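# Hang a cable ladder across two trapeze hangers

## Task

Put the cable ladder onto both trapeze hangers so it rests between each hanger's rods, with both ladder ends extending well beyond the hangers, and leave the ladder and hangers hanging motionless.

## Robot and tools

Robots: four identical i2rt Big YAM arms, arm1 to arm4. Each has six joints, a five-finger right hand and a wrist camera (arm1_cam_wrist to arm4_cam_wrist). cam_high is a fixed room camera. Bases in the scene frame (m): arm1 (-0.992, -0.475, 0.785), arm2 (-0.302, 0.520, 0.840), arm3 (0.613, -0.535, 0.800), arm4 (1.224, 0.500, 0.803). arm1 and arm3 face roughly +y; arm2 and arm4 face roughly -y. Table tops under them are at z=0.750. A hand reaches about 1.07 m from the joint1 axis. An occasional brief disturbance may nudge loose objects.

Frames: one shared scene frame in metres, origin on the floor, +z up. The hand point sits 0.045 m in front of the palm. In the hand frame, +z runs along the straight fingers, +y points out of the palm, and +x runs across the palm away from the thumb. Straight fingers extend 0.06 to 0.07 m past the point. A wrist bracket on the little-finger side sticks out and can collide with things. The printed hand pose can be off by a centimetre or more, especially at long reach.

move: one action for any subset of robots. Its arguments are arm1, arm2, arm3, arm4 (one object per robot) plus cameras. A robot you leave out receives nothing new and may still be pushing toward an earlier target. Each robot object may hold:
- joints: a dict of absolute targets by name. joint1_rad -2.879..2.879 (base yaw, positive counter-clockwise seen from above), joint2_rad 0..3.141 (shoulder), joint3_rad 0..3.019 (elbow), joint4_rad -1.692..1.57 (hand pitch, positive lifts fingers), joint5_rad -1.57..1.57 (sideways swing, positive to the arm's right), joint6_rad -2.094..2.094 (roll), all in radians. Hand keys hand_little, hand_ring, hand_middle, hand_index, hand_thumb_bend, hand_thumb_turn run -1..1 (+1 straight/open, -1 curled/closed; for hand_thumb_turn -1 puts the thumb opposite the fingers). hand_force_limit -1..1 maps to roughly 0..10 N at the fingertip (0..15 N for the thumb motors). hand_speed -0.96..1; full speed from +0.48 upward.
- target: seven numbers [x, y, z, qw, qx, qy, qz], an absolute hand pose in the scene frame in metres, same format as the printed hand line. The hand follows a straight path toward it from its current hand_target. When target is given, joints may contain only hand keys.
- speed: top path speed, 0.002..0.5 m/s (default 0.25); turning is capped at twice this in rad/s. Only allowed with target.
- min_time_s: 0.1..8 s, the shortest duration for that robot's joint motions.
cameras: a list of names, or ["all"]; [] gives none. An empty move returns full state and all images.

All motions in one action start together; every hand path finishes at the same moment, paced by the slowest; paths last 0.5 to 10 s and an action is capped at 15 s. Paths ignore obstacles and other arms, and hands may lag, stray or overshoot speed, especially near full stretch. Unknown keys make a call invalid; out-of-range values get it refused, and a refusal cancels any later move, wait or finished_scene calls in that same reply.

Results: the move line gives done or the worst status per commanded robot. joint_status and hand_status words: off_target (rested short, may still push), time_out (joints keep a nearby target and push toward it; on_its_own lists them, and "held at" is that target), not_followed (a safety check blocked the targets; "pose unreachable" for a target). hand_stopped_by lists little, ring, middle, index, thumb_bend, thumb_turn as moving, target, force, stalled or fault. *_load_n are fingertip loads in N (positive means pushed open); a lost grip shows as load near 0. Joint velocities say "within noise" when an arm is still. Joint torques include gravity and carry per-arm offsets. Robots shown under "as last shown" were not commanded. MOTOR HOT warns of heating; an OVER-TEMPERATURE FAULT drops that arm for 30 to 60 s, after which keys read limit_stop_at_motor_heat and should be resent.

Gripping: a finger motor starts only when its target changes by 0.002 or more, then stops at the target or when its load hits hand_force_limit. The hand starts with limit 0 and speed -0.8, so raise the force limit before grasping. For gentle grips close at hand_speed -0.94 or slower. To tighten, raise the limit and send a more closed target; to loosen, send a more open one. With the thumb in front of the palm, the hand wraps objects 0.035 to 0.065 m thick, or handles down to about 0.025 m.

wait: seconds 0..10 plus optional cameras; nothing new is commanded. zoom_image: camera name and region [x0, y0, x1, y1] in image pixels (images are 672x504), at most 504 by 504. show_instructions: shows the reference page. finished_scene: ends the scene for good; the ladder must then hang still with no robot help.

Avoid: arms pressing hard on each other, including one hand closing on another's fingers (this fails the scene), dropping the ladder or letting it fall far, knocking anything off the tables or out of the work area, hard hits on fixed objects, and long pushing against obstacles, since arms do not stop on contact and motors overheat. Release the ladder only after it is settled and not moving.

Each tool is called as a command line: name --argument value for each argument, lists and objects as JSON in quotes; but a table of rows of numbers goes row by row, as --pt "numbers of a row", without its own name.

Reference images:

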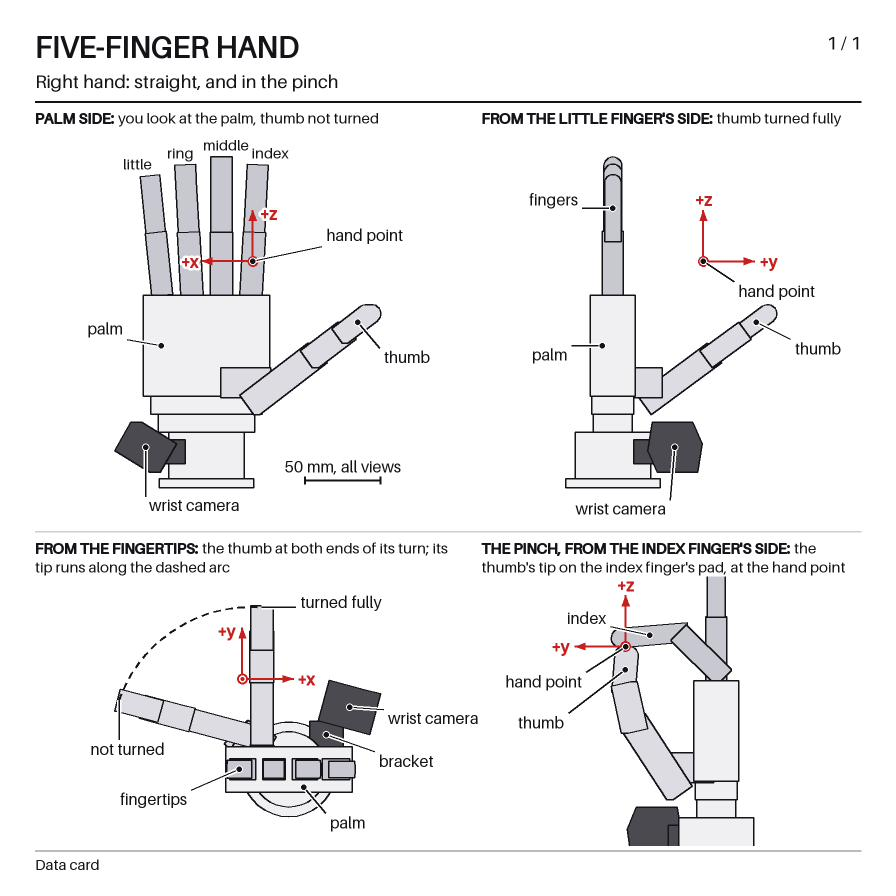

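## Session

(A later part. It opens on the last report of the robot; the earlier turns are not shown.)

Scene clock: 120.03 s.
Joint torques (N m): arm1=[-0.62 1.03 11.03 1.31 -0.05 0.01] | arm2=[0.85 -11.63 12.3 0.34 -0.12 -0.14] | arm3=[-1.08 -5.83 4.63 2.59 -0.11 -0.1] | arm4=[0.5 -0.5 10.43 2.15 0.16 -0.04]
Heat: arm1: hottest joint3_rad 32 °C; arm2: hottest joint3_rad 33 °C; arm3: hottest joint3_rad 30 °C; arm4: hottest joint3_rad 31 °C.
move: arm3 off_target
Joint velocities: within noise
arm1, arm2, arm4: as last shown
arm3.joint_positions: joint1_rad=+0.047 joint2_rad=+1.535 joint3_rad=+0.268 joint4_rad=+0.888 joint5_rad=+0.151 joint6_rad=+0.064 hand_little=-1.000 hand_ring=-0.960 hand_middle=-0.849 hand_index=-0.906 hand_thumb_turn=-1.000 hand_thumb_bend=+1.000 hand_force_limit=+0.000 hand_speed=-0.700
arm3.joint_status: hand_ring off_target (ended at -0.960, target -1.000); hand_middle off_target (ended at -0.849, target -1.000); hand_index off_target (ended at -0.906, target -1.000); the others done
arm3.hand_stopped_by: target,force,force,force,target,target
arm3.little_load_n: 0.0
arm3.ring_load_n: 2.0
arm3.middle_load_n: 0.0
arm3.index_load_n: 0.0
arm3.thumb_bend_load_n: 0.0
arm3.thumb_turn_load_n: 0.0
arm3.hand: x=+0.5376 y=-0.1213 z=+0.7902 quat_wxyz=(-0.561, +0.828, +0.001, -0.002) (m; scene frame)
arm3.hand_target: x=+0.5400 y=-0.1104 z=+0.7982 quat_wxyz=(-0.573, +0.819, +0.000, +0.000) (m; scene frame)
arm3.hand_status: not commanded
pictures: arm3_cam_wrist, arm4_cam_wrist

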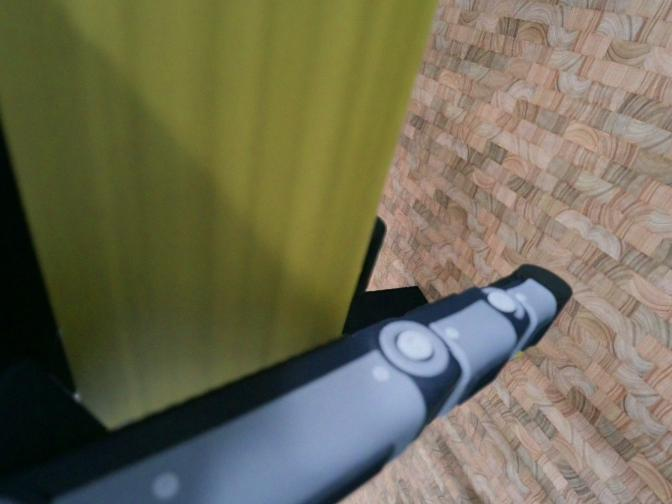

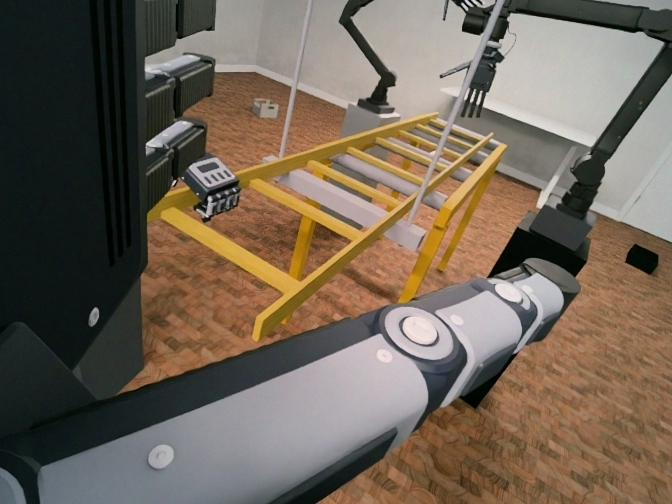

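move --arm4 '{"joints": {"joint1_rad": -1.3, "joint2_rad": 1.5, "joint3_rad": 1.5, "joint4_rad": -0.6, "joint5_rad": -1.17, "joint6_rad": -1.05}, "min_time_s": 2.5}' --arm3 '{"joints": {"hand_thumb_bend": -0.5}}'

move --arm4 '{"joints": {"joint1_rad": -1.468, "joint2_rad": 2.3, "joint3_rad": 1.943, "joint4_rad": -0.652, "joint5_rad": -1.173, "joint6_rad": -1.05}, "min_time_s": 3}' --cameras '["all"]'

Scene clock: 124.80 s.
Joint torques (N m): arm1=[-0.79 1.49 11.04 1.35 -0.07 0.02] | arm2=[1.08 -11.75 12.25 0.24 -0.14 -0.11] | arm3=[-1.03 -6.07 4.6 2.62 0.12 0.11] | arm4=[-0.67 -13.92 14.94 0.5 -0.64 0.13]
Heat: arm1: hottest joint3_rad 32 °C; arm2: hottest joint3_rad 33 °C; arm3: hottest joint3_rad 29 °C; arm4: hottest joint3_rad 32 °C.
move: arm3 off_target; arm4 done
Joint velocities: within noise
arm1: as last shown
arm2.joint_positions: joint1_rad=+0.136 joint2_rad=+1.498 joint3_rad=+1.434 joint4_rad=-1.546 joint5_rad=+0.003 joint6_rad=+1.567 hand_little=+1.000 hand_ring=+1.000 hand_middle=+1.000 hand_index=+1.000 hand_thumb_turn=+1.000 hand_thumb_bend=+1.000 hand_force_limit=+0.000 hand_speed=-0.800
arm2.joint_status: not commanded
arm2.hand_stopped_by: target,target,target,target,target,target
arm2.little_load_n: 0.0
arm2.ring_load_n: 0.0
arm2.middle_load_n: 0.0
arm2.index_load_n: 0.0
arm2.thumb_bend_load_n: 0.0
arm2.thumb_turn_load_n: 0.0
arm2.hand: x=-0.2471 y=+0.0588 z=+1.0639 quat_wxyz=(+0.012, -0.709, -0.705, -0.010) (m; scene frame)
arm2.hand_target: x=-0.2500 y=+0.0504 z=+1.0799 quat_wxyz=(+0.000, -0.707, -0.707, +0.000) (m; scene frame)
arm2.hand_status: not commanded
arm3.joint_positions: joint1_rad=+0.047 joint2_rad=+1.535 joint3_rad=+0.268 joint4_rad=+0.888 joint5_rad=+0.145 joint6_rad=+0.044 hand_little=-1.000 hand_ring=-0.960 hand_middle=-0.849 hand_index=-0.906 hand_thumb_turn=-1.000 hand_thumb_bend=+0.678 hand_force_limit=+0.000 hand_speed=-0.700
arm3.joint_status: hand_thumb_bend off_target (ended at +0.678, target -0.500)
arm3.hand_stopped_by: target,force,force,force,force,target
arm3.little_load_n: 0.0
arm3.ring_load_n: 3.0
arm3.middle_load_n: 0.0
arm3.index_load_n: 0.0
arm3.thumb_bend_load_n: 8.0
arm3.thumb_turn_load_n: 3.0
arm3.hand: x=+0.5376 y=-0.1217 z=+0.7897 quat_wxyz=(-0.561, +0.828, +0.012, +0.001) (m; scene frame)
arm3.hand_target: x=+0.5400 y=-0.1104 z=+0.7982 quat_wxyz=(-0.573, +0.819, +0.000, +0.000) (m; scene frame)
arm3.hand_status: not commanded
arm4.joint_positions: joint1_rad=-1.296 joint2_rad=+1.492 joint3_rad=+1.434 joint4_rad=-0.590 joint5_rad=-1.166 joint6_rad=-1.065 hand_little=+1.000 hand_ring=+1.000 hand_middle=+1.000 hand_index=+1.000 hand_thumb_turn=-1.000 hand_thumb_bend=+1.000 hand_force_limit=+0.000 hand_speed=+0.300
arm4.joint_status: all done
arm4.hand_stopped_by: target,target,target,target,target,target
arm4.little_load_n: 0.0
arm4.ring_load_n: 0.0
arm4.middle_load_n: 0.0
arm4.index_load_n: 0.0
arm4.thumb_bend_load_n: 0.0
arm4.thumb_turn_load_n: 0.0
arm4.hand: x=+0.7600 y=+0.1494 z=+1.1320 quat_wxyz=(+0.125, +0.189, -0.764, +0.605) (m; scene frame)
arm4.hand_target: x=+0.7494 y=+0.1472 z=+1.1595 quat_wxyz=(+0.139, +0.195, -0.757, +0.609) (m; scene frame)
arm4.hand_status: not commanded
pictures: none

Scene clock: 128.43 s.
Joint torques (N m): arm1=[-0.38 1.44 11.23 1.57 -0.03 0.05] | arm2=[0.85 -11.63 12.26 0.39 -0.13 -0.11] | arm3=[-1.14 -6.01 4.6 2.63 0.12 0.11] | arm4=[-1.26 -24.18 13.24 0.09 -0.63 0.11]
Heat: arm1: hottest joint3_rad 32 °C; arm2: hottest joint3_rad 33 °C; arm3: hottest joint3_rad 29 °C; arm4: hottest joint3_rad 33 °C.
move: arm4 done
Joint velocities: within noise
arm1, arm2, arm3: as last shown
arm3.joint_positions: joint1_rad=+0.047 joint2_rad=+1.535 joint3_rad=+0.268 joint4_rad=+0.888 joint5_rad=+0.145 joint6_rad=+0.043 hand_little=-1.000 hand_ring=-0.960 hand_middle=-0.849 hand_index=-0.906 hand_thumb_turn=-1.000 hand_thumb_bend=+0.678 hand_force_limit=+0.000 hand_speed=-0.700
arm3.index_load_n: 0.5
arm3.thumb_bend_load_n: 7.5
arm3.hand: x=+0.5377 y=-0.1217 z=+0.7896 quat_wxyz=(-0.561, +0.828, +0.012, +0.001) (m; scene frame)
arm4.joint_positions: joint1_rad=-1.457 joint2_rad=+2.290 joint3_rad=+1.885 joint4_rad=-0.642 joint5_rad=-1.175 joint6_rad=-1.063 hand_little=+1.000 hand_ring=+1.000 hand_middle=+1.000 hand_index=+1.000 hand_thumb_turn=-1.000 hand_thumb_bend=+1.000 hand_force_limit=+0.000 hand_speed=+0.300
arm4.joint_status: all done
arm4.hand_stopped_by: target,target,target,target,target,target
arm4.little_load_n: 0.0
arm4.ring_load_n: 0.0
arm4.middle_load_n: 0.0
arm4.index_load_n: 0.0
arm4.thumb_bend_load_n: 0.0
arm4.thumb_turn_load_n: 0.0
arm4.hand: x=+0.5551 y=+0.1940 z=+0.8276 quat_wxyz=(+0.010, +0.017, -0.817, +0.577) (m; scene frame)
arm4.hand_target: x=+0.5359 y=+0.1981 z=+0.8439 quat_wxyz=(+0.026, +0.018, -0.815, +0.579) (m; scene frame)
arm4.hand_status: not commanded
pictures: arm1_cam_wrist, arm2_cam_wrist, arm3_cam_wrist, arm4_cam_wrist, cam_high

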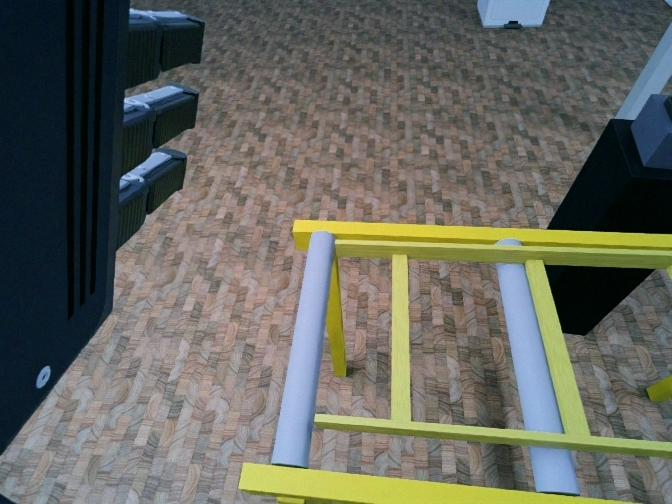

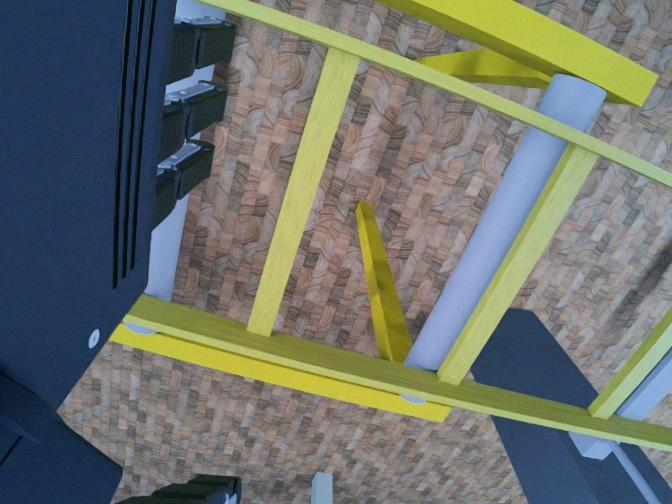

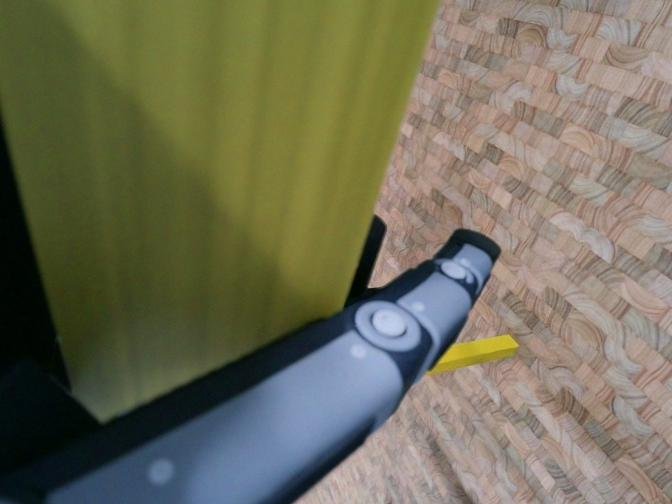

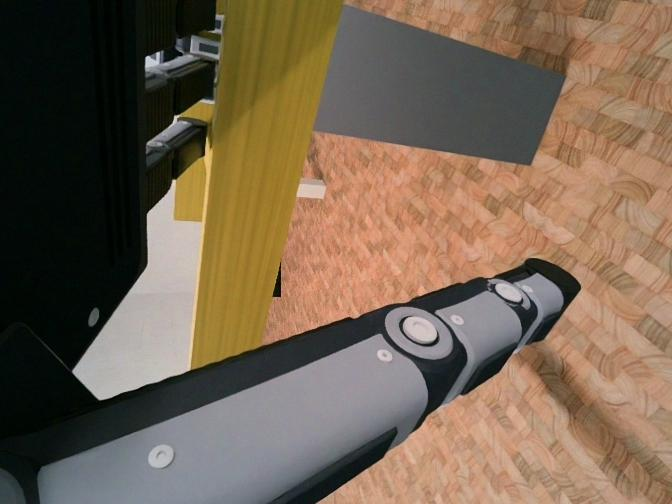

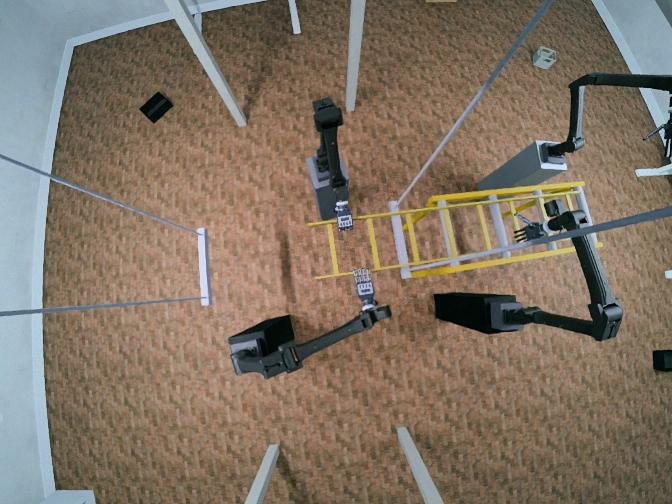

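move --arm4 '{"target": [0.60, 0.155, 0.86, 0, 0, -0.8192, 0.5736], "speed": 0.1}' --cameras '["arm4_cam_wrist", "cam_high"]'

zoom_image --camera "cam_high" --region '[290, 180, 430, 320]'

Scene clock: 130.80 s.
Joint torques (N m): arm1=[-0.38 1.32 11.18 1.44 -0.07 0.05] | arm2=[0.91 -11.58 12.31 0.38 -0.14 -0.13] | arm3=[-1.08 -6.24 4.62 2.69 0.12 0.13] | arm4=[0.03 -26.58 7.62 1.48 -0.53 0.14]
Heat: arm1: hottest joint3_rad 32 °C; arm2: hottest joint3_rad 33 °C; arm3: hottest joint3_rad 29 °C; arm4: hottest joint3_rad 33 °C.
move: arm4 off_target
Joint velocities: within noise
arm1, arm2, arm3: as last shown
arm3.joint_positions: joint1_rad=+0.047 joint2_rad=+1.535 joint3_rad=+0.268 joint4_rad=+0.888 joint5_rad=+0.145 joint6_rad=+0.042 hand_little=-1.000 hand_ring=-0.960 hand_middle=-0.849 hand_index=-0.906 hand_thumb_turn=-1.000 hand_thumb_bend=+0.678 hand_force_limit=+0.000 hand_speed=-0.700
arm3.hand: x=+0.5377 y=-0.1217 z=+0.7896 quat_wxyz=(-0.561, +0.828, +0.012, +0.002) (m; scene frame)
arm4.joint_positions: joint1_rad=-1.391 joint2_rad=+2.191 joint3_rad=+1.722 joint4_rad=-0.503 joint5_rad=-1.132 joint6_rad=-0.903 hand_little=+1.000 hand_ring=+1.000 hand_middle=+1.000 hand_index=+1.000 hand_thumb_turn=-1.000 hand_thumb_bend=+1.000 hand_force_limit=+0.000 hand_speed=+0.300
arm4.joint_status: not commanded
arm4.hand_stopped_by: target,target,target,target,target,target
arm4.little_load_n: 0.0
arm4.ring_load_n: 0.0
arm4.middle_load_n: 0.0
arm4.index_load_n: 0.0
arm4.thumb_bend_load_n: 0.0
arm4.thumb_turn_load_n: 0.0
arm4.hand: x=+0.6022 y=+0.1585 z=+0.8368 quat_wxyz=(-0.014, -0.007, -0.822, +0.569) (m; scene frame)
arm4.hand_target: x=+0.6002 y=+0.1550 z=+0.8598 quat_wxyz=(+0.000, +0.000, -0.819, +0.574) (m; scene frame)
arm4.hand_status: off_target (0.024 m and 1.9 deg from the pose sent, 0.068 m and 2.3 deg at the start)
pictures: arm4_cam_wrist, cam_high

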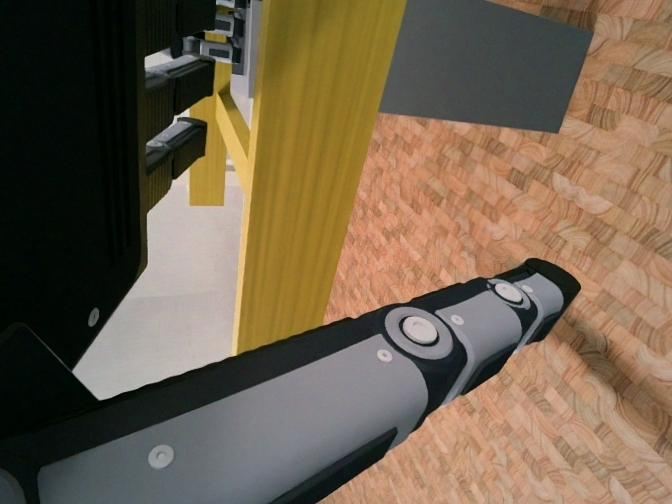

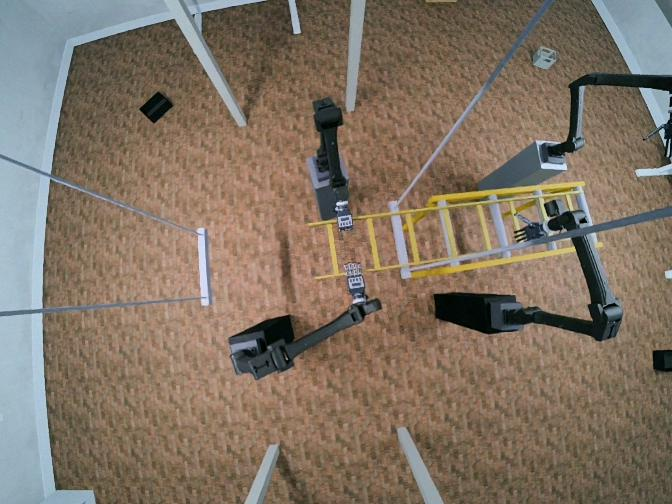

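Scaled by 3.600 from the camera's 672x504 image, which has a finer 960x720 frame.

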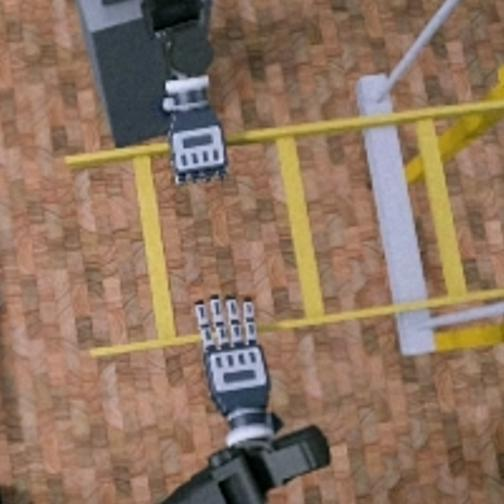

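move --arm4 '{"target": [0.60, 0.150, 0.838, 0, 0, -0.8192, 0.5736], "speed": 0.08}' --cameras '["arm4_cam_wrist"]'

Scene clock: 132.83 s.
Joint torques (N m): arm1=[-0.85 1.44 11.23 1.36 -0.01 0.01] | arm2=[1.32 -11.87 12.22 0.46 -0.14 -0.11] | arm3=[-1.2 -6.07 4.57 2.66 0.12 0.14] | arm4=[0.32 -24.12 7.58 1.33 -0.5 0.16]
Heat: arm1: hottest joint3_rad 32 °C; arm2: hottest joint3_rad 33 °C; arm3: hottest joint3_rad 29 °C; arm4: hottest joint3_rad 33 °C.
move: arm4 done
Joint velocities: within noise
arm1.joint_positions: joint1_rad=+0.437 joint2_rad=+0.614 joint3_rad=+1.368 joint4_rad=-1.170 joint5_rad=+0.105 joint6_rad=-1.150 hand_little=+1.000 hand_ring=+1.000 hand_middle=+1.000 hand_index=+1.000 hand_thumb_turn=+1.000 hand_thumb_bend=+1.000 hand_force_limit=+0.000 hand_speed=-0.800
arm1.joint_status: not commanded
arm1.hand_stopped_by: target,target,target,target,target,target
arm1.little_load_n: 0.0
arm1.ring_load_n: -0.5
arm1.middle_load_n: 0.0
arm1.index_load_n: 0.0
arm1.thumb_bend_load_n: 0.0
arm1.thumb_turn_load_n: 0.0
arm1.hand: x=-0.9996 y=-0.2167 z=+1.2951 quat_wxyz=(-0.473, +0.653, +0.526, +0.270) (m; scene frame)
arm1.hand_target: x=-0.9991 y=-0.2185 z=+1.3077 quat_wxyz=(-0.484, +0.648, +0.521, +0.275) (m; scene frame)
arm1.hand_status: not commanded
arm2, arm3: as last shown
arm3.index_load_n: 0.0
arm3.thumb_bend_load_n: 8.0
arm4.joint_positions: joint1_rad=-1.391 joint2_rad=+2.191 joint3_rad=+1.709 joint4_rad=-0.449 joint5_rad=-1.127 joint6_rad=-0.890 hand_little=+1.000 hand_ring=+1.000 hand_middle=+1.000 hand_index=+1.000 hand_thumb_turn=-1.000 hand_thumb_bend=+1.000 hand_force_limit=+0.000 hand_speed=+0.300
arm4.joint_status: not commanded
arm4.hand_stopped_by: target,target,target,target,target,target
arm4.little_load_n: 0.0
arm4.ring_load_n: 0.0
arm4.middle_load_n: 0.0
arm4.index_load_n: 0.0
arm4.thumb_bend_load_n: 0.0
arm4.thumb_turn_load_n: 0.0
arm4.hand: x=+0.5973 y=+0.1573 z=+0.8345 quat_wxyz=(-0.001, -0.002, -0.820, +0.572) (m; scene frame)
arm4.hand_target: x=+0.6000 y=+0.1500 z=+0.8381 quat_wxyz=(+0.000, +0.000, -0.819, +0.574) (m; scene frame)
arm4.hand_status: done (0.009 m and 0.3 deg from the pose sent, 0.009 m and 1.9 deg at the start)
pictures: arm4_cam_wrist

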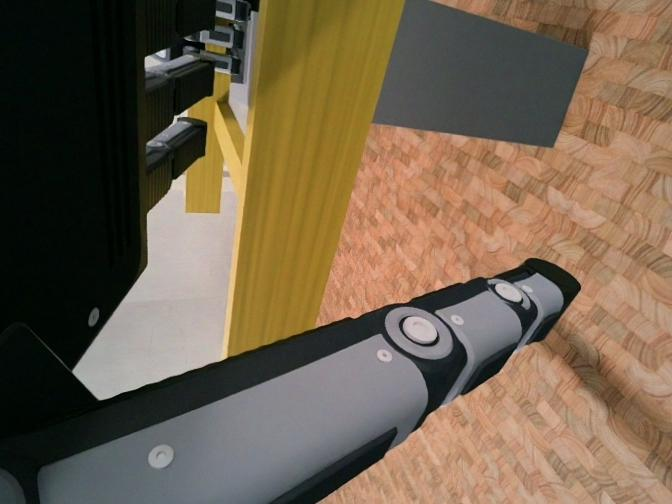

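move --arm4 '{"target": [0.60, 0.148, 0.815, 0, 0, -0.8192, 0.5736], "speed": 0.08}' --cameras '["arm4_cam_wrist"]'

Scene clock: 133.97 s.
Joint torques (N m): arm1=[-0.56 1.61 11.14 1.48 -0.02 0.02] | arm2=[0.97 -11.81 12.22 0.34 -0.14 -0.12] | arm3=[-1.32 -6.01 4.6 2.62 0.12 0.14] | arm4=[0.56 -22.36 7.62 1.55 -0.49 0.11]
Heat: arm1: hottest joint3_rad 32 °C; arm2: hottest joint3_rad 33 °C; arm3: hottest joint3_rad 29 °C; arm4: hottest joint3_rad 33 °C.
move: arm4 off_target
Joint velocities: within noise
arm1, arm2, arm3: as last shown
arm1.ring_load_n: 0.0
arm3.thumb_turn_load_n: 3.5
arm4.joint_positions: joint1_rad=-1.391 joint2_rad=+2.197 joint3_rad=+1.696 joint4_rad=-0.402 joint5_rad=-1.125 joint6_rad=-0.885 hand_little=+1.000 hand_ring=+1.000 hand_middle=+1.000 hand_index=+1.000 hand_thumb_turn=-1.000 hand_thumb_bend=+1.000 hand_force_limit=+0.000 hand_speed=+0.300
arm4.joint_status: not commanded
arm4.hand_stopped_by: target,target,target,target,target,target
arm4.little_load_n: 0.0
arm4.ring_load_n: 0.0
arm4.middle_load_n: 0.0
arm4.index_load_n: 0.0
arm4.thumb_bend_load_n: 0.0
arm4.thumb_turn_load_n: 0.0
arm4.hand: x=+0.5943 y=+0.1566 z=+0.8279 quat_wxyz=(+0.010, +0.003, -0.818, +0.575) (m; scene frame)
arm4.hand_target: x=+0.6003 y=+0.1483 z=+0.8151 quat_wxyz=(+0.000, +0.000, -0.819, +0.573) (m; scene frame)
arm4.hand_status: off_target (0.017 m and 1.2 deg from the pose sent, 0.022 m and 0.3 deg at the start)
pictures: arm4_cam_wrist

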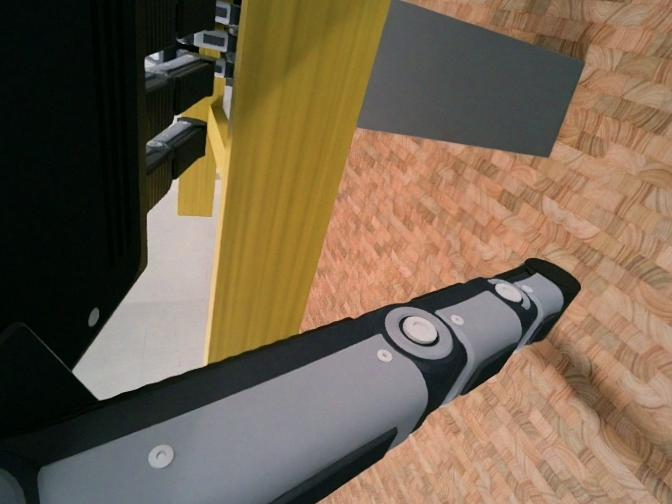

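move --arm4 '{"target": [0.605, 0.142, 0.80, 0, 0, -0.8192, 0.5736], "speed": 0.08}' --cameras '["arm4_cam_wrist"]'

Scene clock: 135.13 s.
Joint torques (N m): arm1=[-0.26 2.26 11.28 1.54 -0.01 -0.02] | arm2=[0.79 -12.1 12.15 0.28 -0.14 -0.13] | arm3=[-1.03 -6.01 4.59 2.63 0.11 0.14] | arm4=[0.21 -22.3 7.54 1.44 -0.48 0.18]
Heat: arm1: hottest joint3_rad 32 °C; arm2: hottest joint3_rad 34 °C; arm3: hottest joint3_rad 29 °C; arm4: hottest joint3_rad 33 °C.
move: arm4 off_target
Joint velocities: within noise
arm1, arm2, arm3: as last shown
arm1.thumb_bend_load_n: 0.5
arm3.ring_load_n: 3.5
arm3.index_load_n: 0.5
arm3.thumb_bend_load_n: 7.5
arm3.thumb_turn_load_n: 3.0
arm4.joint_positions: joint1_rad=-1.379 joint2_rad=+2.213 joint3_rad=+1.672 joint4_rad=-0.348 joint5_rad=-1.119 joint6_rad=-0.866 hand_little=+1.000 hand_ring=+1.000 hand_middle=+1.000 hand_index=+1.000 hand_thumb_turn=-1.000 hand_thumb_bend=+1.000 hand_force_limit=+0.000 hand_speed=+0.300
arm4.joint_status: not commanded
arm4.hand_stopped_by: target,target,target,target,target,target
arm4.little_load_n: 0.0
arm4.ring_load_n: 0.0
arm4.middle_load_n: 0.0
arm4.index_load_n: 0.0
arm4.thumb_bend_load_n: 0.0
arm4.thumb_turn_load_n: 0.0
arm4.hand: x=+0.5998 y=+0.1497 z=+0.8109 quat_wxyz=(+0.008, +0.003, -0.819, +0.574) (m; scene frame)
arm4.hand_target: x=+0.6052 y=+0.1421 z=+0.8001 quat_wxyz=(+0.000, +0.000, -0.819, +0.573) (m; scene frame)
arm4.hand_status: off_target (0.014 m and 1.0 deg from the pose sent, 0.033 m and 1.2 deg at the start)
pictures: arm4_cam_wrist

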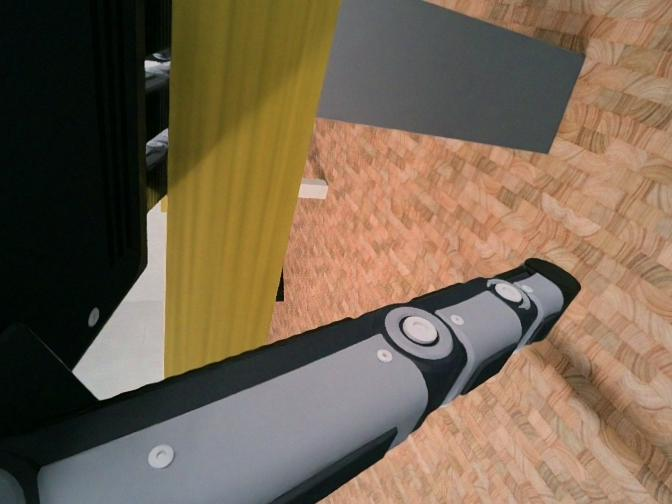

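move --cameras '["cam_high", "arm4_cam_wrist"]'

zoom_image --camera "cam_high" --region '[320, 200, 400, 320]'

Scene clock: 136.73 s.
Joint torques (N m): arm1=[-1.26 0.85 11.04 1.46 -0.1 -0.01] | arm2=[1.03 -12.04 12.29 0.39 -0.16 -0.13] | arm3=[-1.03 -5.89 4.52 2.61 0.12 0.13] | arm4=[0.44 -22.18 7.54 1.5 -0.48 0.14]
Heat: arm1: hottest joint3_rad 32 °C; arm2: hottest joint3_rad 34 °C; arm3: hottest joint3_rad 29 °C; arm4: hottest joint3_rad 32 °C.
Joint velocities: within noise
arm1.joint_positions: joint1_rad=+0.437 joint2_rad=+0.614 joint3_rad=+1.368 joint4_rad=-1.170 joint5_rad=+0.105 joint6_rad=-1.150 hand_little=+1.000 hand_ring=+1.000 hand_middle=+1.000 hand_index=+1.000 hand_thumb_turn=+1.000 hand_thumb_bend=+1.000 hand_force_limit=+0.000 hand_speed=-0.800
arm1.joint_status: not commanded
arm1.hand_stopped_by: target,target,target,target,target,target
arm1.little_load_n: 0.0
arm1.ring_load_n: 0.0
arm1.middle_load_n: 0.0
arm1.index_load_n: 0.0
arm1.thumb_bend_load_n: 0.0
arm1.thumb_turn_load_n: 0.0
arm1.hand: x=-0.9996 y=-0.2167 z=+1.2951 quat_wxyz=(-0.473, +0.653, +0.526, +0.270) (m; scene frame)
arm1.hand_target: x=-0.9991 y=-0.2185 z=+1.3077 quat_wxyz=(-0.484, +0.648, +0.521, +0.275) (m; scene frame)
arm1.hand_status: not commanded
arm2.joint_positions: joint1_rad=+0.136 joint2_rad=+1.498 joint3_rad=+1.434 joint4_rad=-1.546 joint5_rad=+0.003 joint6_rad=+1.567 hand_little=+1.000 hand_ring=+1.000 hand_middle=+1.000 hand_index=+1.000 hand_thumb_turn=+1.000 hand_thumb_bend=+1.000 hand_force_limit=+0.000 hand_speed=-0.800
arm2.joint_status: not commanded
arm2.hand_stopped_by: target,target,target,target,target,target
arm2.little_load_n: 0.0
arm2.ring_load_n: 0.0
arm2.middle_load_n: 0.0
arm2.index_load_n: 0.0
arm2.thumb_bend_load_n: 0.0
arm2.thumb_turn_load_n: 0.0
arm2.hand: x=-0.2471 y=+0.0588 z=+1.0639 quat_wxyz=(+0.012, -0.709, -0.705, -0.010) (m; scene frame)
arm2.hand_target: x=-0.2500 y=+0.0504 z=+1.0799 quat_wxyz=(+0.000, -0.707, -0.707, +0.000) (m; scene frame)
arm2.hand_status: not commanded
arm3.joint_positions: joint1_rad=+0.047 joint2_rad=+1.535 joint3_rad=+0.268 joint4_rad=+0.888 joint5_rad=+0.145 joint6_rad=+0.042 hand_little=-1.000 hand_ring=-0.960 hand_middle=-0.849 hand_index=-0.906 hand_thumb_turn=-1.000 hand_thumb_bend=+0.678 hand_force_limit=+0.000 hand_speed=-0.700
arm3.joint_status: not commanded
arm3.hand_stopped_by: target,force,force,force,force,target
arm3.little_load_n: 0.0
arm3.ring_load_n: 3.0
arm3.middle_load_n: 0.0
arm3.index_load_n: 0.0
arm3.thumb_bend_load_n: 8.0
arm3.thumb_turn_load_n: 3.0
arm3.hand: x=+0.5377 y=-0.1217 z=+0.7896 quat_wxyz=(-0.561, +0.828, +0.012, +0.002) (m; scene frame)
arm3.hand_target: x=+0.5400 y=-0.1104 z=+0.7982 quat_wxyz=(-0.573, +0.819, +0.000, +0.000) (m; scene frame)
arm3.hand_status: not commanded
arm4.joint_positions: joint1_rad=-1.379 joint2_rad=+2.213 joint3_rad=+1.672 joint4_rad=-0.348 joint5_rad=-1.119 joint6_rad=-0.866 hand_little=+1.000 hand_ring=+1.000 hand_middle=+1.000 hand_index=+1.000 hand_thumb_turn=-1.000 hand_thumb_bend=+1.000 hand_force_limit=+0.000 hand_speed=+0.300
arm4.joint_status: not commanded
arm4.hand_stopped_by: target,target,target,target,target,target
arm4.little_load_n: 0.0
arm4.ring_load_n: 0.0
arm4.middle_load_n: 0.0
arm4.index_load_n: 0.0
arm4.thumb_bend_load_n: 0.0
arm4.thumb_turn_load_n: 0.0
arm4.hand: x=+0.5997 y=+0.1497 z=+0.8110 quat_wxyz=(+0.008, +0.003, -0.818, +0.574) (m; scene frame)
arm4.hand_target: x=+0.6052 y=+0.1421 z=+0.8001 quat_wxyz=(+0.000, +0.000, -0.819, +0.573) (m; scene frame)
arm4.hand_status: off_target (0.014 m and 1.0 deg from the pose sent, 0.033 m and 1.2 deg at the start)
pictures: arm4_cam_wrist, cam_high

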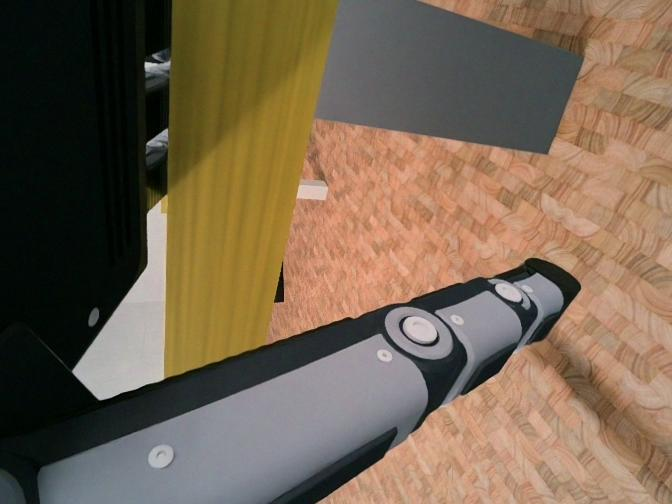

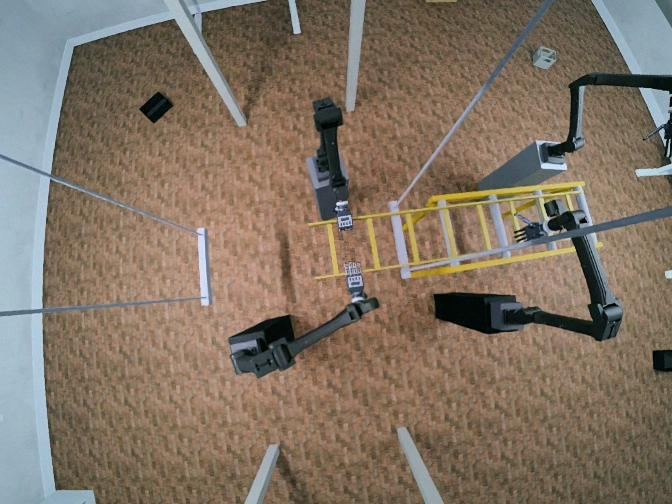

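Scaled by 4.200 from the camera's 672x504 image, which has a finer 960x720 frame.

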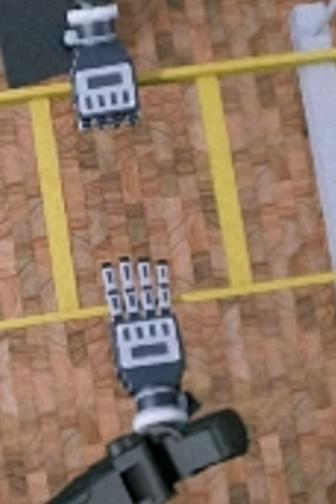

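move --arm3 '{"joints": {"hand_speed": 0.2, "hand_thumb_bend": 1.0, "hand_index": 1.0, "hand_middle": 1.0, "hand_ring": 1.0, "hand_little": 1.0}}'

move --arm3 '{"target": [0.54, -0.168, 0.818, -0.5736, 0.8192, 0, 0], "speed": 0.08}' --cameras '["arm3_cam_wrist", "arm4_cam_wrist", "cam_high"]'

zoom_image --camera "cam_high" --region '[320, 200, 400, 320]'

Scene clock: 140.57 s.
Joint torques (N m): arm1=[-0.73 1.55 10.99 1.42 -0.02 0.08] | arm2=[1.14 -12.04 12.22 0.32 -0.13 -0.12] | arm3=[-0.85 -6.01 4.62 2.61 0.12 0.07] | arm4=[0.44 -22.18 7.54 1.51 -0.49 0.14]
Heat: arm1: hottest joint3_rad 32 °C; arm2: hottest joint3_rad 34 °C; arm3: hottest joint3_rad 28 °C; arm4: hottest joint3_rad 32 °C.
move: arm3 done
Joint velocities: within noise
arm1, arm2, arm4: as last shown
arm3.joint_positions: joint1_rad=+0.047 joint2_rad=+1.535 joint3_rad=+0.268 joint4_rad=+0.889 joint5_rad=+0.146 joint6_rad=+0.048 hand_little=+1.000 hand_ring=+1.000 hand_middle=+1.000 hand_index=+1.000 hand_thumb_turn=-1.000 hand_thumb_bend=+1.000 hand_force_limit=+0.000 hand_speed=+0.200
arm3.joint_status: all done
arm3.hand_stopped_by: target,target,target,target,target,target
arm3.little_load_n: 0.0
arm3.ring_load_n: 0.0
arm3.middle_load_n: 0.0
arm3.index_load_n: 0.0
arm3.thumb_bend_load_n: 0.0
arm3.thumb_turn_load_n: 0.0
arm3.hand: x=+0.5375 y=-0.1215 z=+0.7900 quat_wxyz=(-0.561, +0.828, +0.010, +0.000) (m; scene frame)
arm3.hand_target: x=+0.5401 y=-0.1105 z=+0.7982 quat_wxyz=(-0.573, +0.819, +0.000, +0.000) (m; scene frame)
arm3.hand_status: not commanded
pictures: none

Scene clock: 142.13 s.
Joint torques (N m): arm1=[-0.73 1.38 11.29 1.39 -0.09 0.04] | arm2=[0.73 -11.93 12.19 0.35 -0.11 -0.11] | arm3=[0.73 -5.6 4.45 1.59 0.13 0.08] | arm4=[0.44 -22.24 7.54 1.48 -0.49 0.14]
Heat: arm1: hottest joint3_rad 32 °C; arm2: hottest joint3_rad 34 °C; arm3: hottest joint3_rad 28 °C; arm4: hottest joint3_rad 32 °C.
move: arm3 done
Joint velocities: within noise
arm1, arm2, arm4: as last shown
arm3.joint_positions: joint1_rad=+0.070 joint2_rad=+1.289 joint3_rad=+0.142 joint4_rad=+0.788 joint5_rad=+0.186 joint6_rad=+0.062 hand_little=+1.000 hand_ring=+1.000 hand_middle=+1.000 hand_index=+1.000 hand_thumb_turn=-1.000 hand_thumb_bend=+1.000 hand_force_limit=+0.000 hand_speed=+0.200
arm3.joint_status: not commanded
arm3.hand_stopped_by: target,target,target,target,target,target
arm3.little_load_n: 0.0
arm3.ring_load_n: 0.0
arm3.middle_load_n: -0.5
arm3.index_load_n: 0.0
arm3.thumb_bend_load_n: 0.0
arm3.thumb_turn_load_n: 0.0
arm3.hand: x=+0.5440 y=-0.1688 z=+0.8135 quat_wxyz=(-0.570, +0.822, +0.001, +0.005) (m; scene frame)
arm3.hand_target: x=+0.5400 y=-0.1680 z=+0.8179 quat_wxyz=(-0.574, +0.819, +0.000, +0.000) (m; scene frame)
arm3.hand_status: done (0.006 m and 0.7 deg from the pose sent, 0.054 m and 2.1 deg at the start)
arm4.index_load_n: -0.5
pictures: arm3_cam_wrist, arm4_cam_wrist, cam_high

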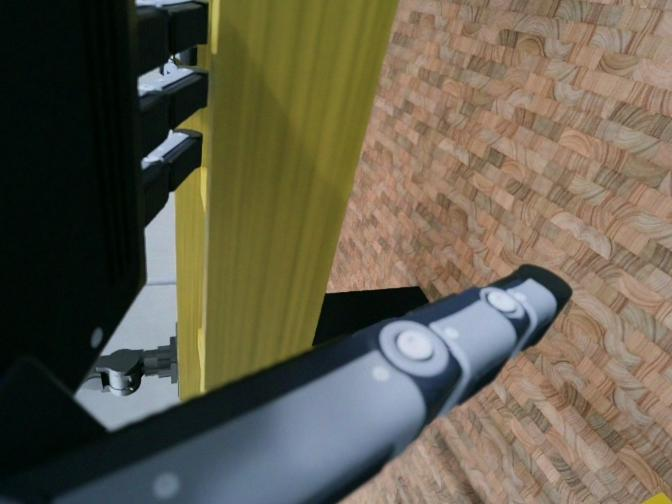

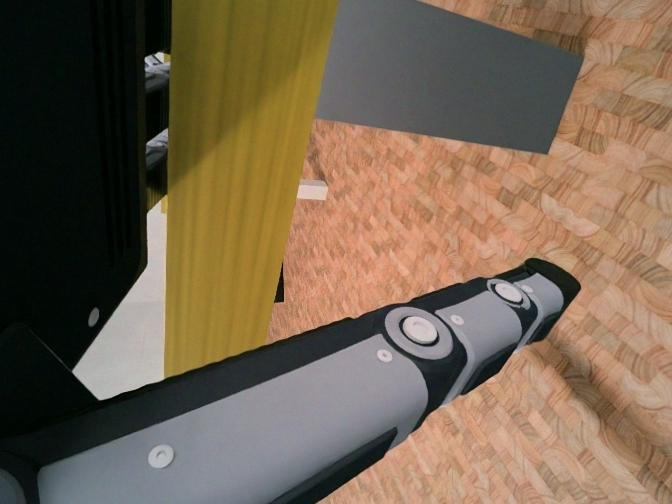

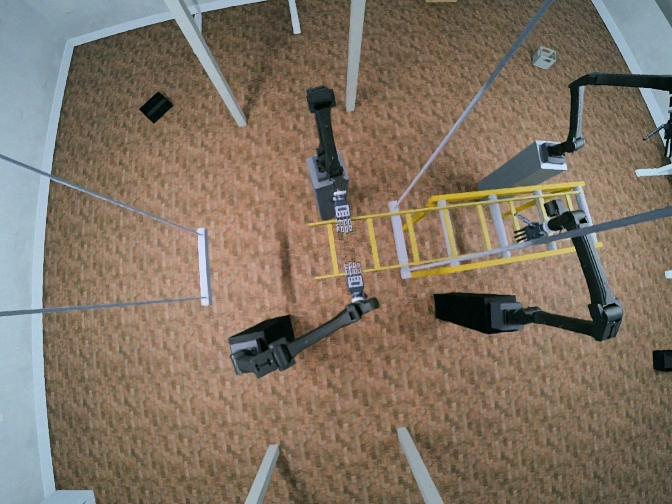

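Scaled by 4.200 from the camera's 672x504 image, which has a finer 960x720 frame.

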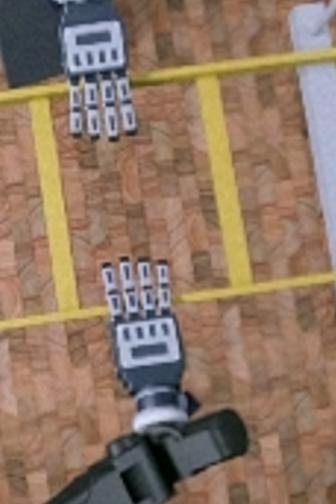

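move --arm3 '{"target": [0.54, -0.155, 0.808, -0.5736, 0.8192, 0, 0], "speed": 0.08}' --arm4 '{"target": [0.605, 0.123, 0.815, 0, 0, -0.8192, 0.5736], "speed": 0.08}' --cameras '["arm3_cam_wrist", "arm4_cam_wrist", "cam_high"]'

zoom_image --camera "cam_high" --region '[320, 200, 400, 320]'

Scene clock: 143.80 s.
Joint torques (N m): arm1=[-0.97 1.38 11.03 1.46 -0.05 0.03] | arm2=[1.2 -11.81 12.3 0.32 -0.13 -0.11] | arm3=[-0.44 -3.6 5.74 2.77 -0.15 0.05] | arm4=[0.21 -23.12 9.22 1.42 -0.48 0.17]
Heat: arm1: hottest joint3_rad 32 °C; arm2: hottest joint3_rad 34 °C; arm3: hottest joint3_rad 28 °C; arm4: hottest joint3_rad 32 °C.
move: arm3 off_target; arm4 done
Joint velocities: within noise
arm1, arm2: as last shown
arm2.thumb_bend_load_n: -0.5
arm3.joint_positions: joint1_rad=+0.070 joint2_rad=+1.367 joint3_rad=+0.142 joint4_rad=+0.836 joint5_rad=+0.183 joint6_rad=+0.062 hand_little=+1.000 hand_ring=+1.000 hand_middle=+1.000 hand_index=+1.000 hand_thumb_turn=-1.000 hand_thumb_bend=+1.000 hand_force_limit=+0.000 hand_speed=+0.200
arm3.joint_status: not commanded
arm3.hand_stopped_by: target,target,target,target,target,target
arm3.little_load_n: 0.0
arm3.ring_load_n: 0.0
arm3.middle_load_n: 0.0
arm3.index_load_n: -0.5
arm3.thumb_bend_load_n: 0.0
arm3.thumb_turn_load_n: 0.0
arm3.hand: x=+0.5439 y=-0.1713 z=+0.7972 quat_wxyz=(-0.558, +0.830, +0.003, +0.006) (m; scene frame)
arm3.hand_target: x=+0.5402 y=-0.1557 z=+0.8083 quat_wxyz=(-0.573, +0.819, +0.000, +0.000) (m; scene frame)
arm3.hand_status: off_target (0.020 m and 2.3 deg from the pose sent, 0.015 m and 0.7 deg at the start)
arm4.joint_positions: joint1_rad=-1.348 joint2_rad=+2.213 joint3_rad=+1.672 joint4_rad=-0.337 joint5_rad=-1.101 joint6_rad=-0.820 hand_little=+1.000 hand_ring=+1.000 hand_middle=+1.000 hand_index=+1.000 hand_thumb_turn=-1.000 hand_thumb_bend=+1.000 hand_force_limit=+0.000 hand_speed=+0.300
arm4.joint_status: not commanded
arm4.hand_stopped_by: target,target,target,target,target,target
arm4.little_load_n: 0.0
arm4.ring_load_n: 0.0
arm4.middle_load_n: 0.0
arm4.index_load_n: 0.0
arm4.thumb_bend_load_n: 0.0
arm4.thumb_turn_load_n: 0.0
arm4.hand: x=+0.6094 y=+0.1310 z=+0.8109 quat_wxyz=(-0.005, -0.004, -0.821, +0.571) (m; scene frame)
arm4.hand_target: x=+0.6053 y=+0.1230 z=+0.8150 quat_wxyz=(+0.000, +0.000, -0.819, +0.574) (m; scene frame)
arm4.hand_status: done (0.010 m and 0.8 deg from the pose sent, 0.028 m and 1.0 deg at the start)
pictures: arm3_cam_wrist, arm4_cam_wrist, cam_high

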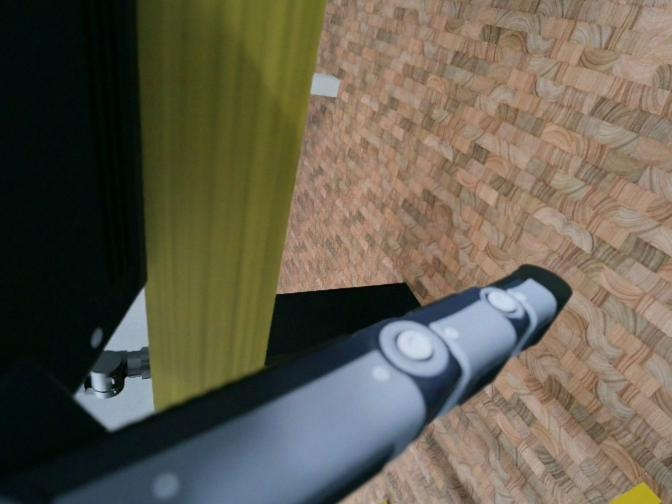

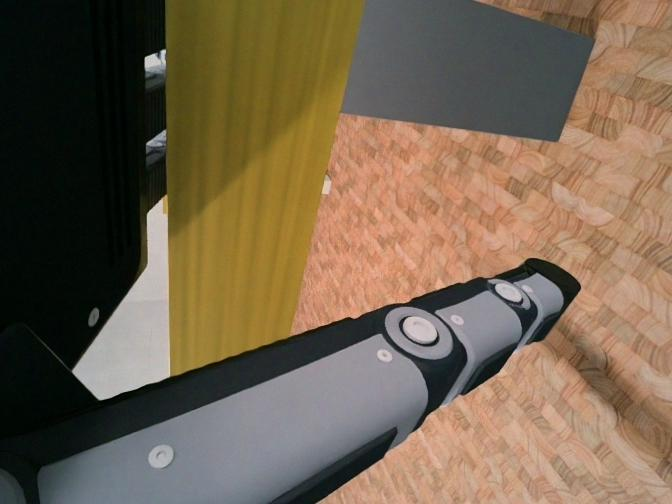

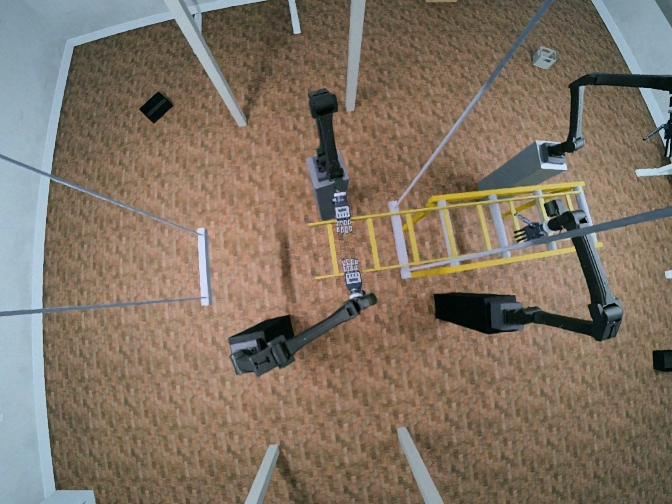

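Scaled by 4.200 from the camera's 672x504 image, which has a finer 960x720 frame.

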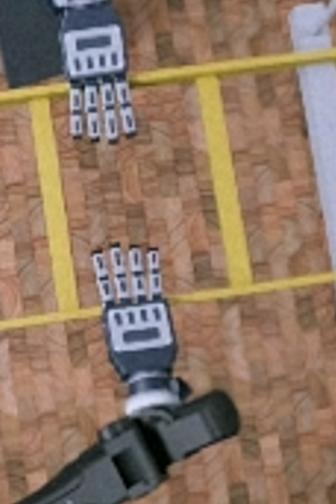

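move --arm3 '{"target": [0.54, -0.143, 0.825, -0.5736, 0.8192, 0, 0], "speed": 0.1}' --arm4 '{"joints": {"hand_speed": -0.7, "hand_force_limit": 0.0, "hand_index": -1.0, "hand_middle": -1.0, "hand_ring": -1.0, "hand_little": -1.0}}' --cameras '["arm3_cam_wrist", "arm4_cam_wrist", "cam_high"]'

zoom_image --camera "cam_high" --region '[320, 200, 400, 320]'

Scene clock: 146.83 s.
Joint torques (N m): arm1=[-0.67 1.79 11.22 1.5 -0.08 0.1] | arm2=[1.26 -11.81 12.18 0.36 -0.16 -0.1] | arm3=[-1.03 -5.54 6.64 1.59 -0.15 -0.01] | arm4=[-1.67 -24.06 9.2 0.79 -0.82 0.18]
Heat: arm1: hottest joint3_rad 32 °C; arm2: hottest joint3_rad 34 °C; arm3: hottest joint3_rad 28 °C; arm4: hottest joint3_rad 32 °C.
move: arm3 off_target; arm4 off_target
Joint velocities: within noise
arm1, arm2: as last shown
arm2.index_load_n: -0.5
arm2.thumb_bend_load_n: 0.0
arm3.joint_positions: joint1_rad=+0.070 joint2_rad=+1.316 joint3_rad=+0.179 joint4_rad=+0.753 joint5_rad=+0.174 joint6_rad=+0.062 hand_little=+1.000 hand_ring=+1.000 hand_middle=+1.000 hand_index=+1.000 hand_thumb_turn=-1.000 hand_thumb_bend=+1.000 hand_force_limit=+0.000 hand_speed=+0.200
arm3.joint_status: not commanded
arm3.hand_stopped_by: target,target,target,target,target,target
arm3.little_load_n: 0.0
arm3.ring_load_n: 0.0
arm3.middle_load_n: 0.0
arm3.index_load_n: 0.0
arm3.thumb_bend_load_n: 0.0
arm3.thumb_turn_load_n: 0.0
arm3.hand: x=+0.5398 y=-0.1596 z=+0.8100 quat_wxyz=(-0.559, +0.829, +0.006, +0.002) (m; scene frame)
arm3.hand_target: x=+0.5401 y=-0.1436 z=+0.8254 quat_wxyz=(-0.574, +0.819, +0.000, +0.000) (m; scene frame)
arm3.hand_status: off_target (0.022 m and 2.1 deg from the pose sent, 0.040 m and 2.3 deg at the start)
arm4.joint_positions: joint1_rad=-1.321 joint2_rad=+2.223 joint3_rad=+1.672 joint4_rad=-0.320 joint5_rad=-1.092 joint6_rad=-0.824 hand_little=-0.629 hand_ring=-0.601 hand_middle=-0.573 hand_index=-0.519 hand_thumb_turn=-1.000 hand_thumb_bend=+1.000 hand_force_limit=+0.000 hand_speed=-0.700
arm4.joint_status: hand_little off_target (ended at -0.629, target -1.000); hand_ring off_target (ended at -0.601, target -1.000); hand_middle off_target (ended at -0.573, target -1.000); hand_index off_target (ended at -0.519, target -1.000); the others done
arm4.hand_stopped_by: force,force,force,force,target,target
arm4.little_load_n: 6.0
arm4.ring_load_n: 2.5
arm4.middle_load_n: 0.0
arm4.index_load_n: 0.0
arm4.thumb_bend_load_n: 0.5
arm4.thumb_turn_load_n: 0.0
arm4.hand: x=+0.6165 y=+0.1145 z=+0.8042 quat_wxyz=(-0.006, +0.009, -0.822, +0.569) (m; scene frame)
arm4.hand_target: x=+0.6052 y=+0.1230 z=+0.8152 quat_wxyz=(+0.000, +0.000, -0.819, +0.574) (m; scene frame)
arm4.hand_status: not commanded
pictures: arm3_cam_wrist, arm4_cam_wrist, cam_high

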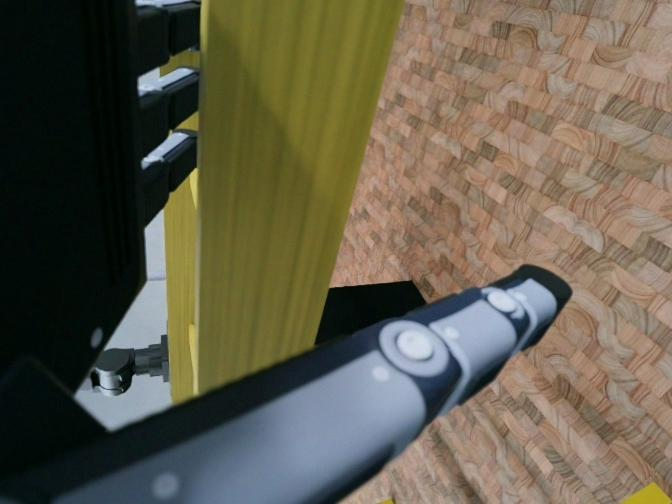

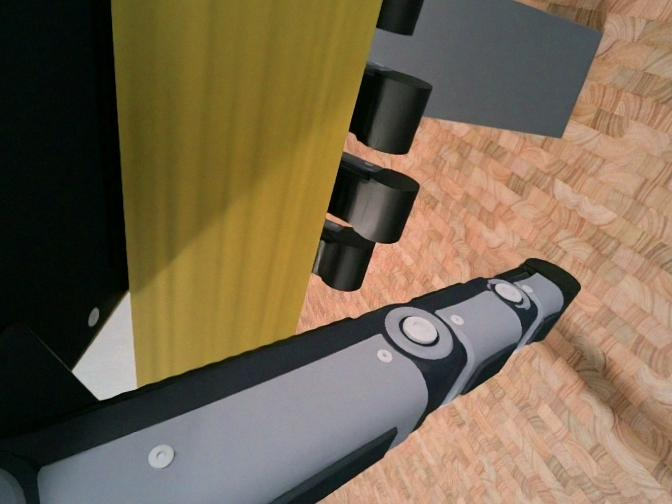

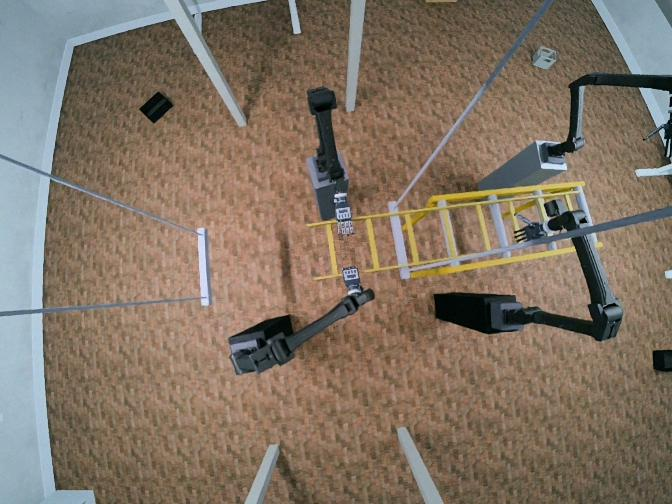

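Scaled by 4.200 from the camera's 672x504 image, which has a finer 960x720 frame.

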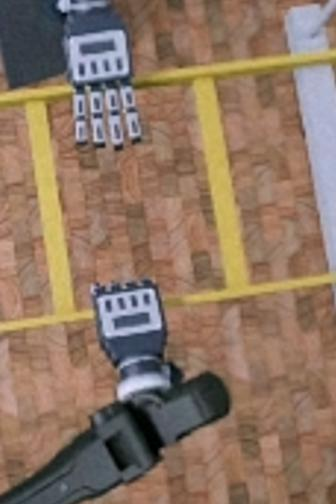

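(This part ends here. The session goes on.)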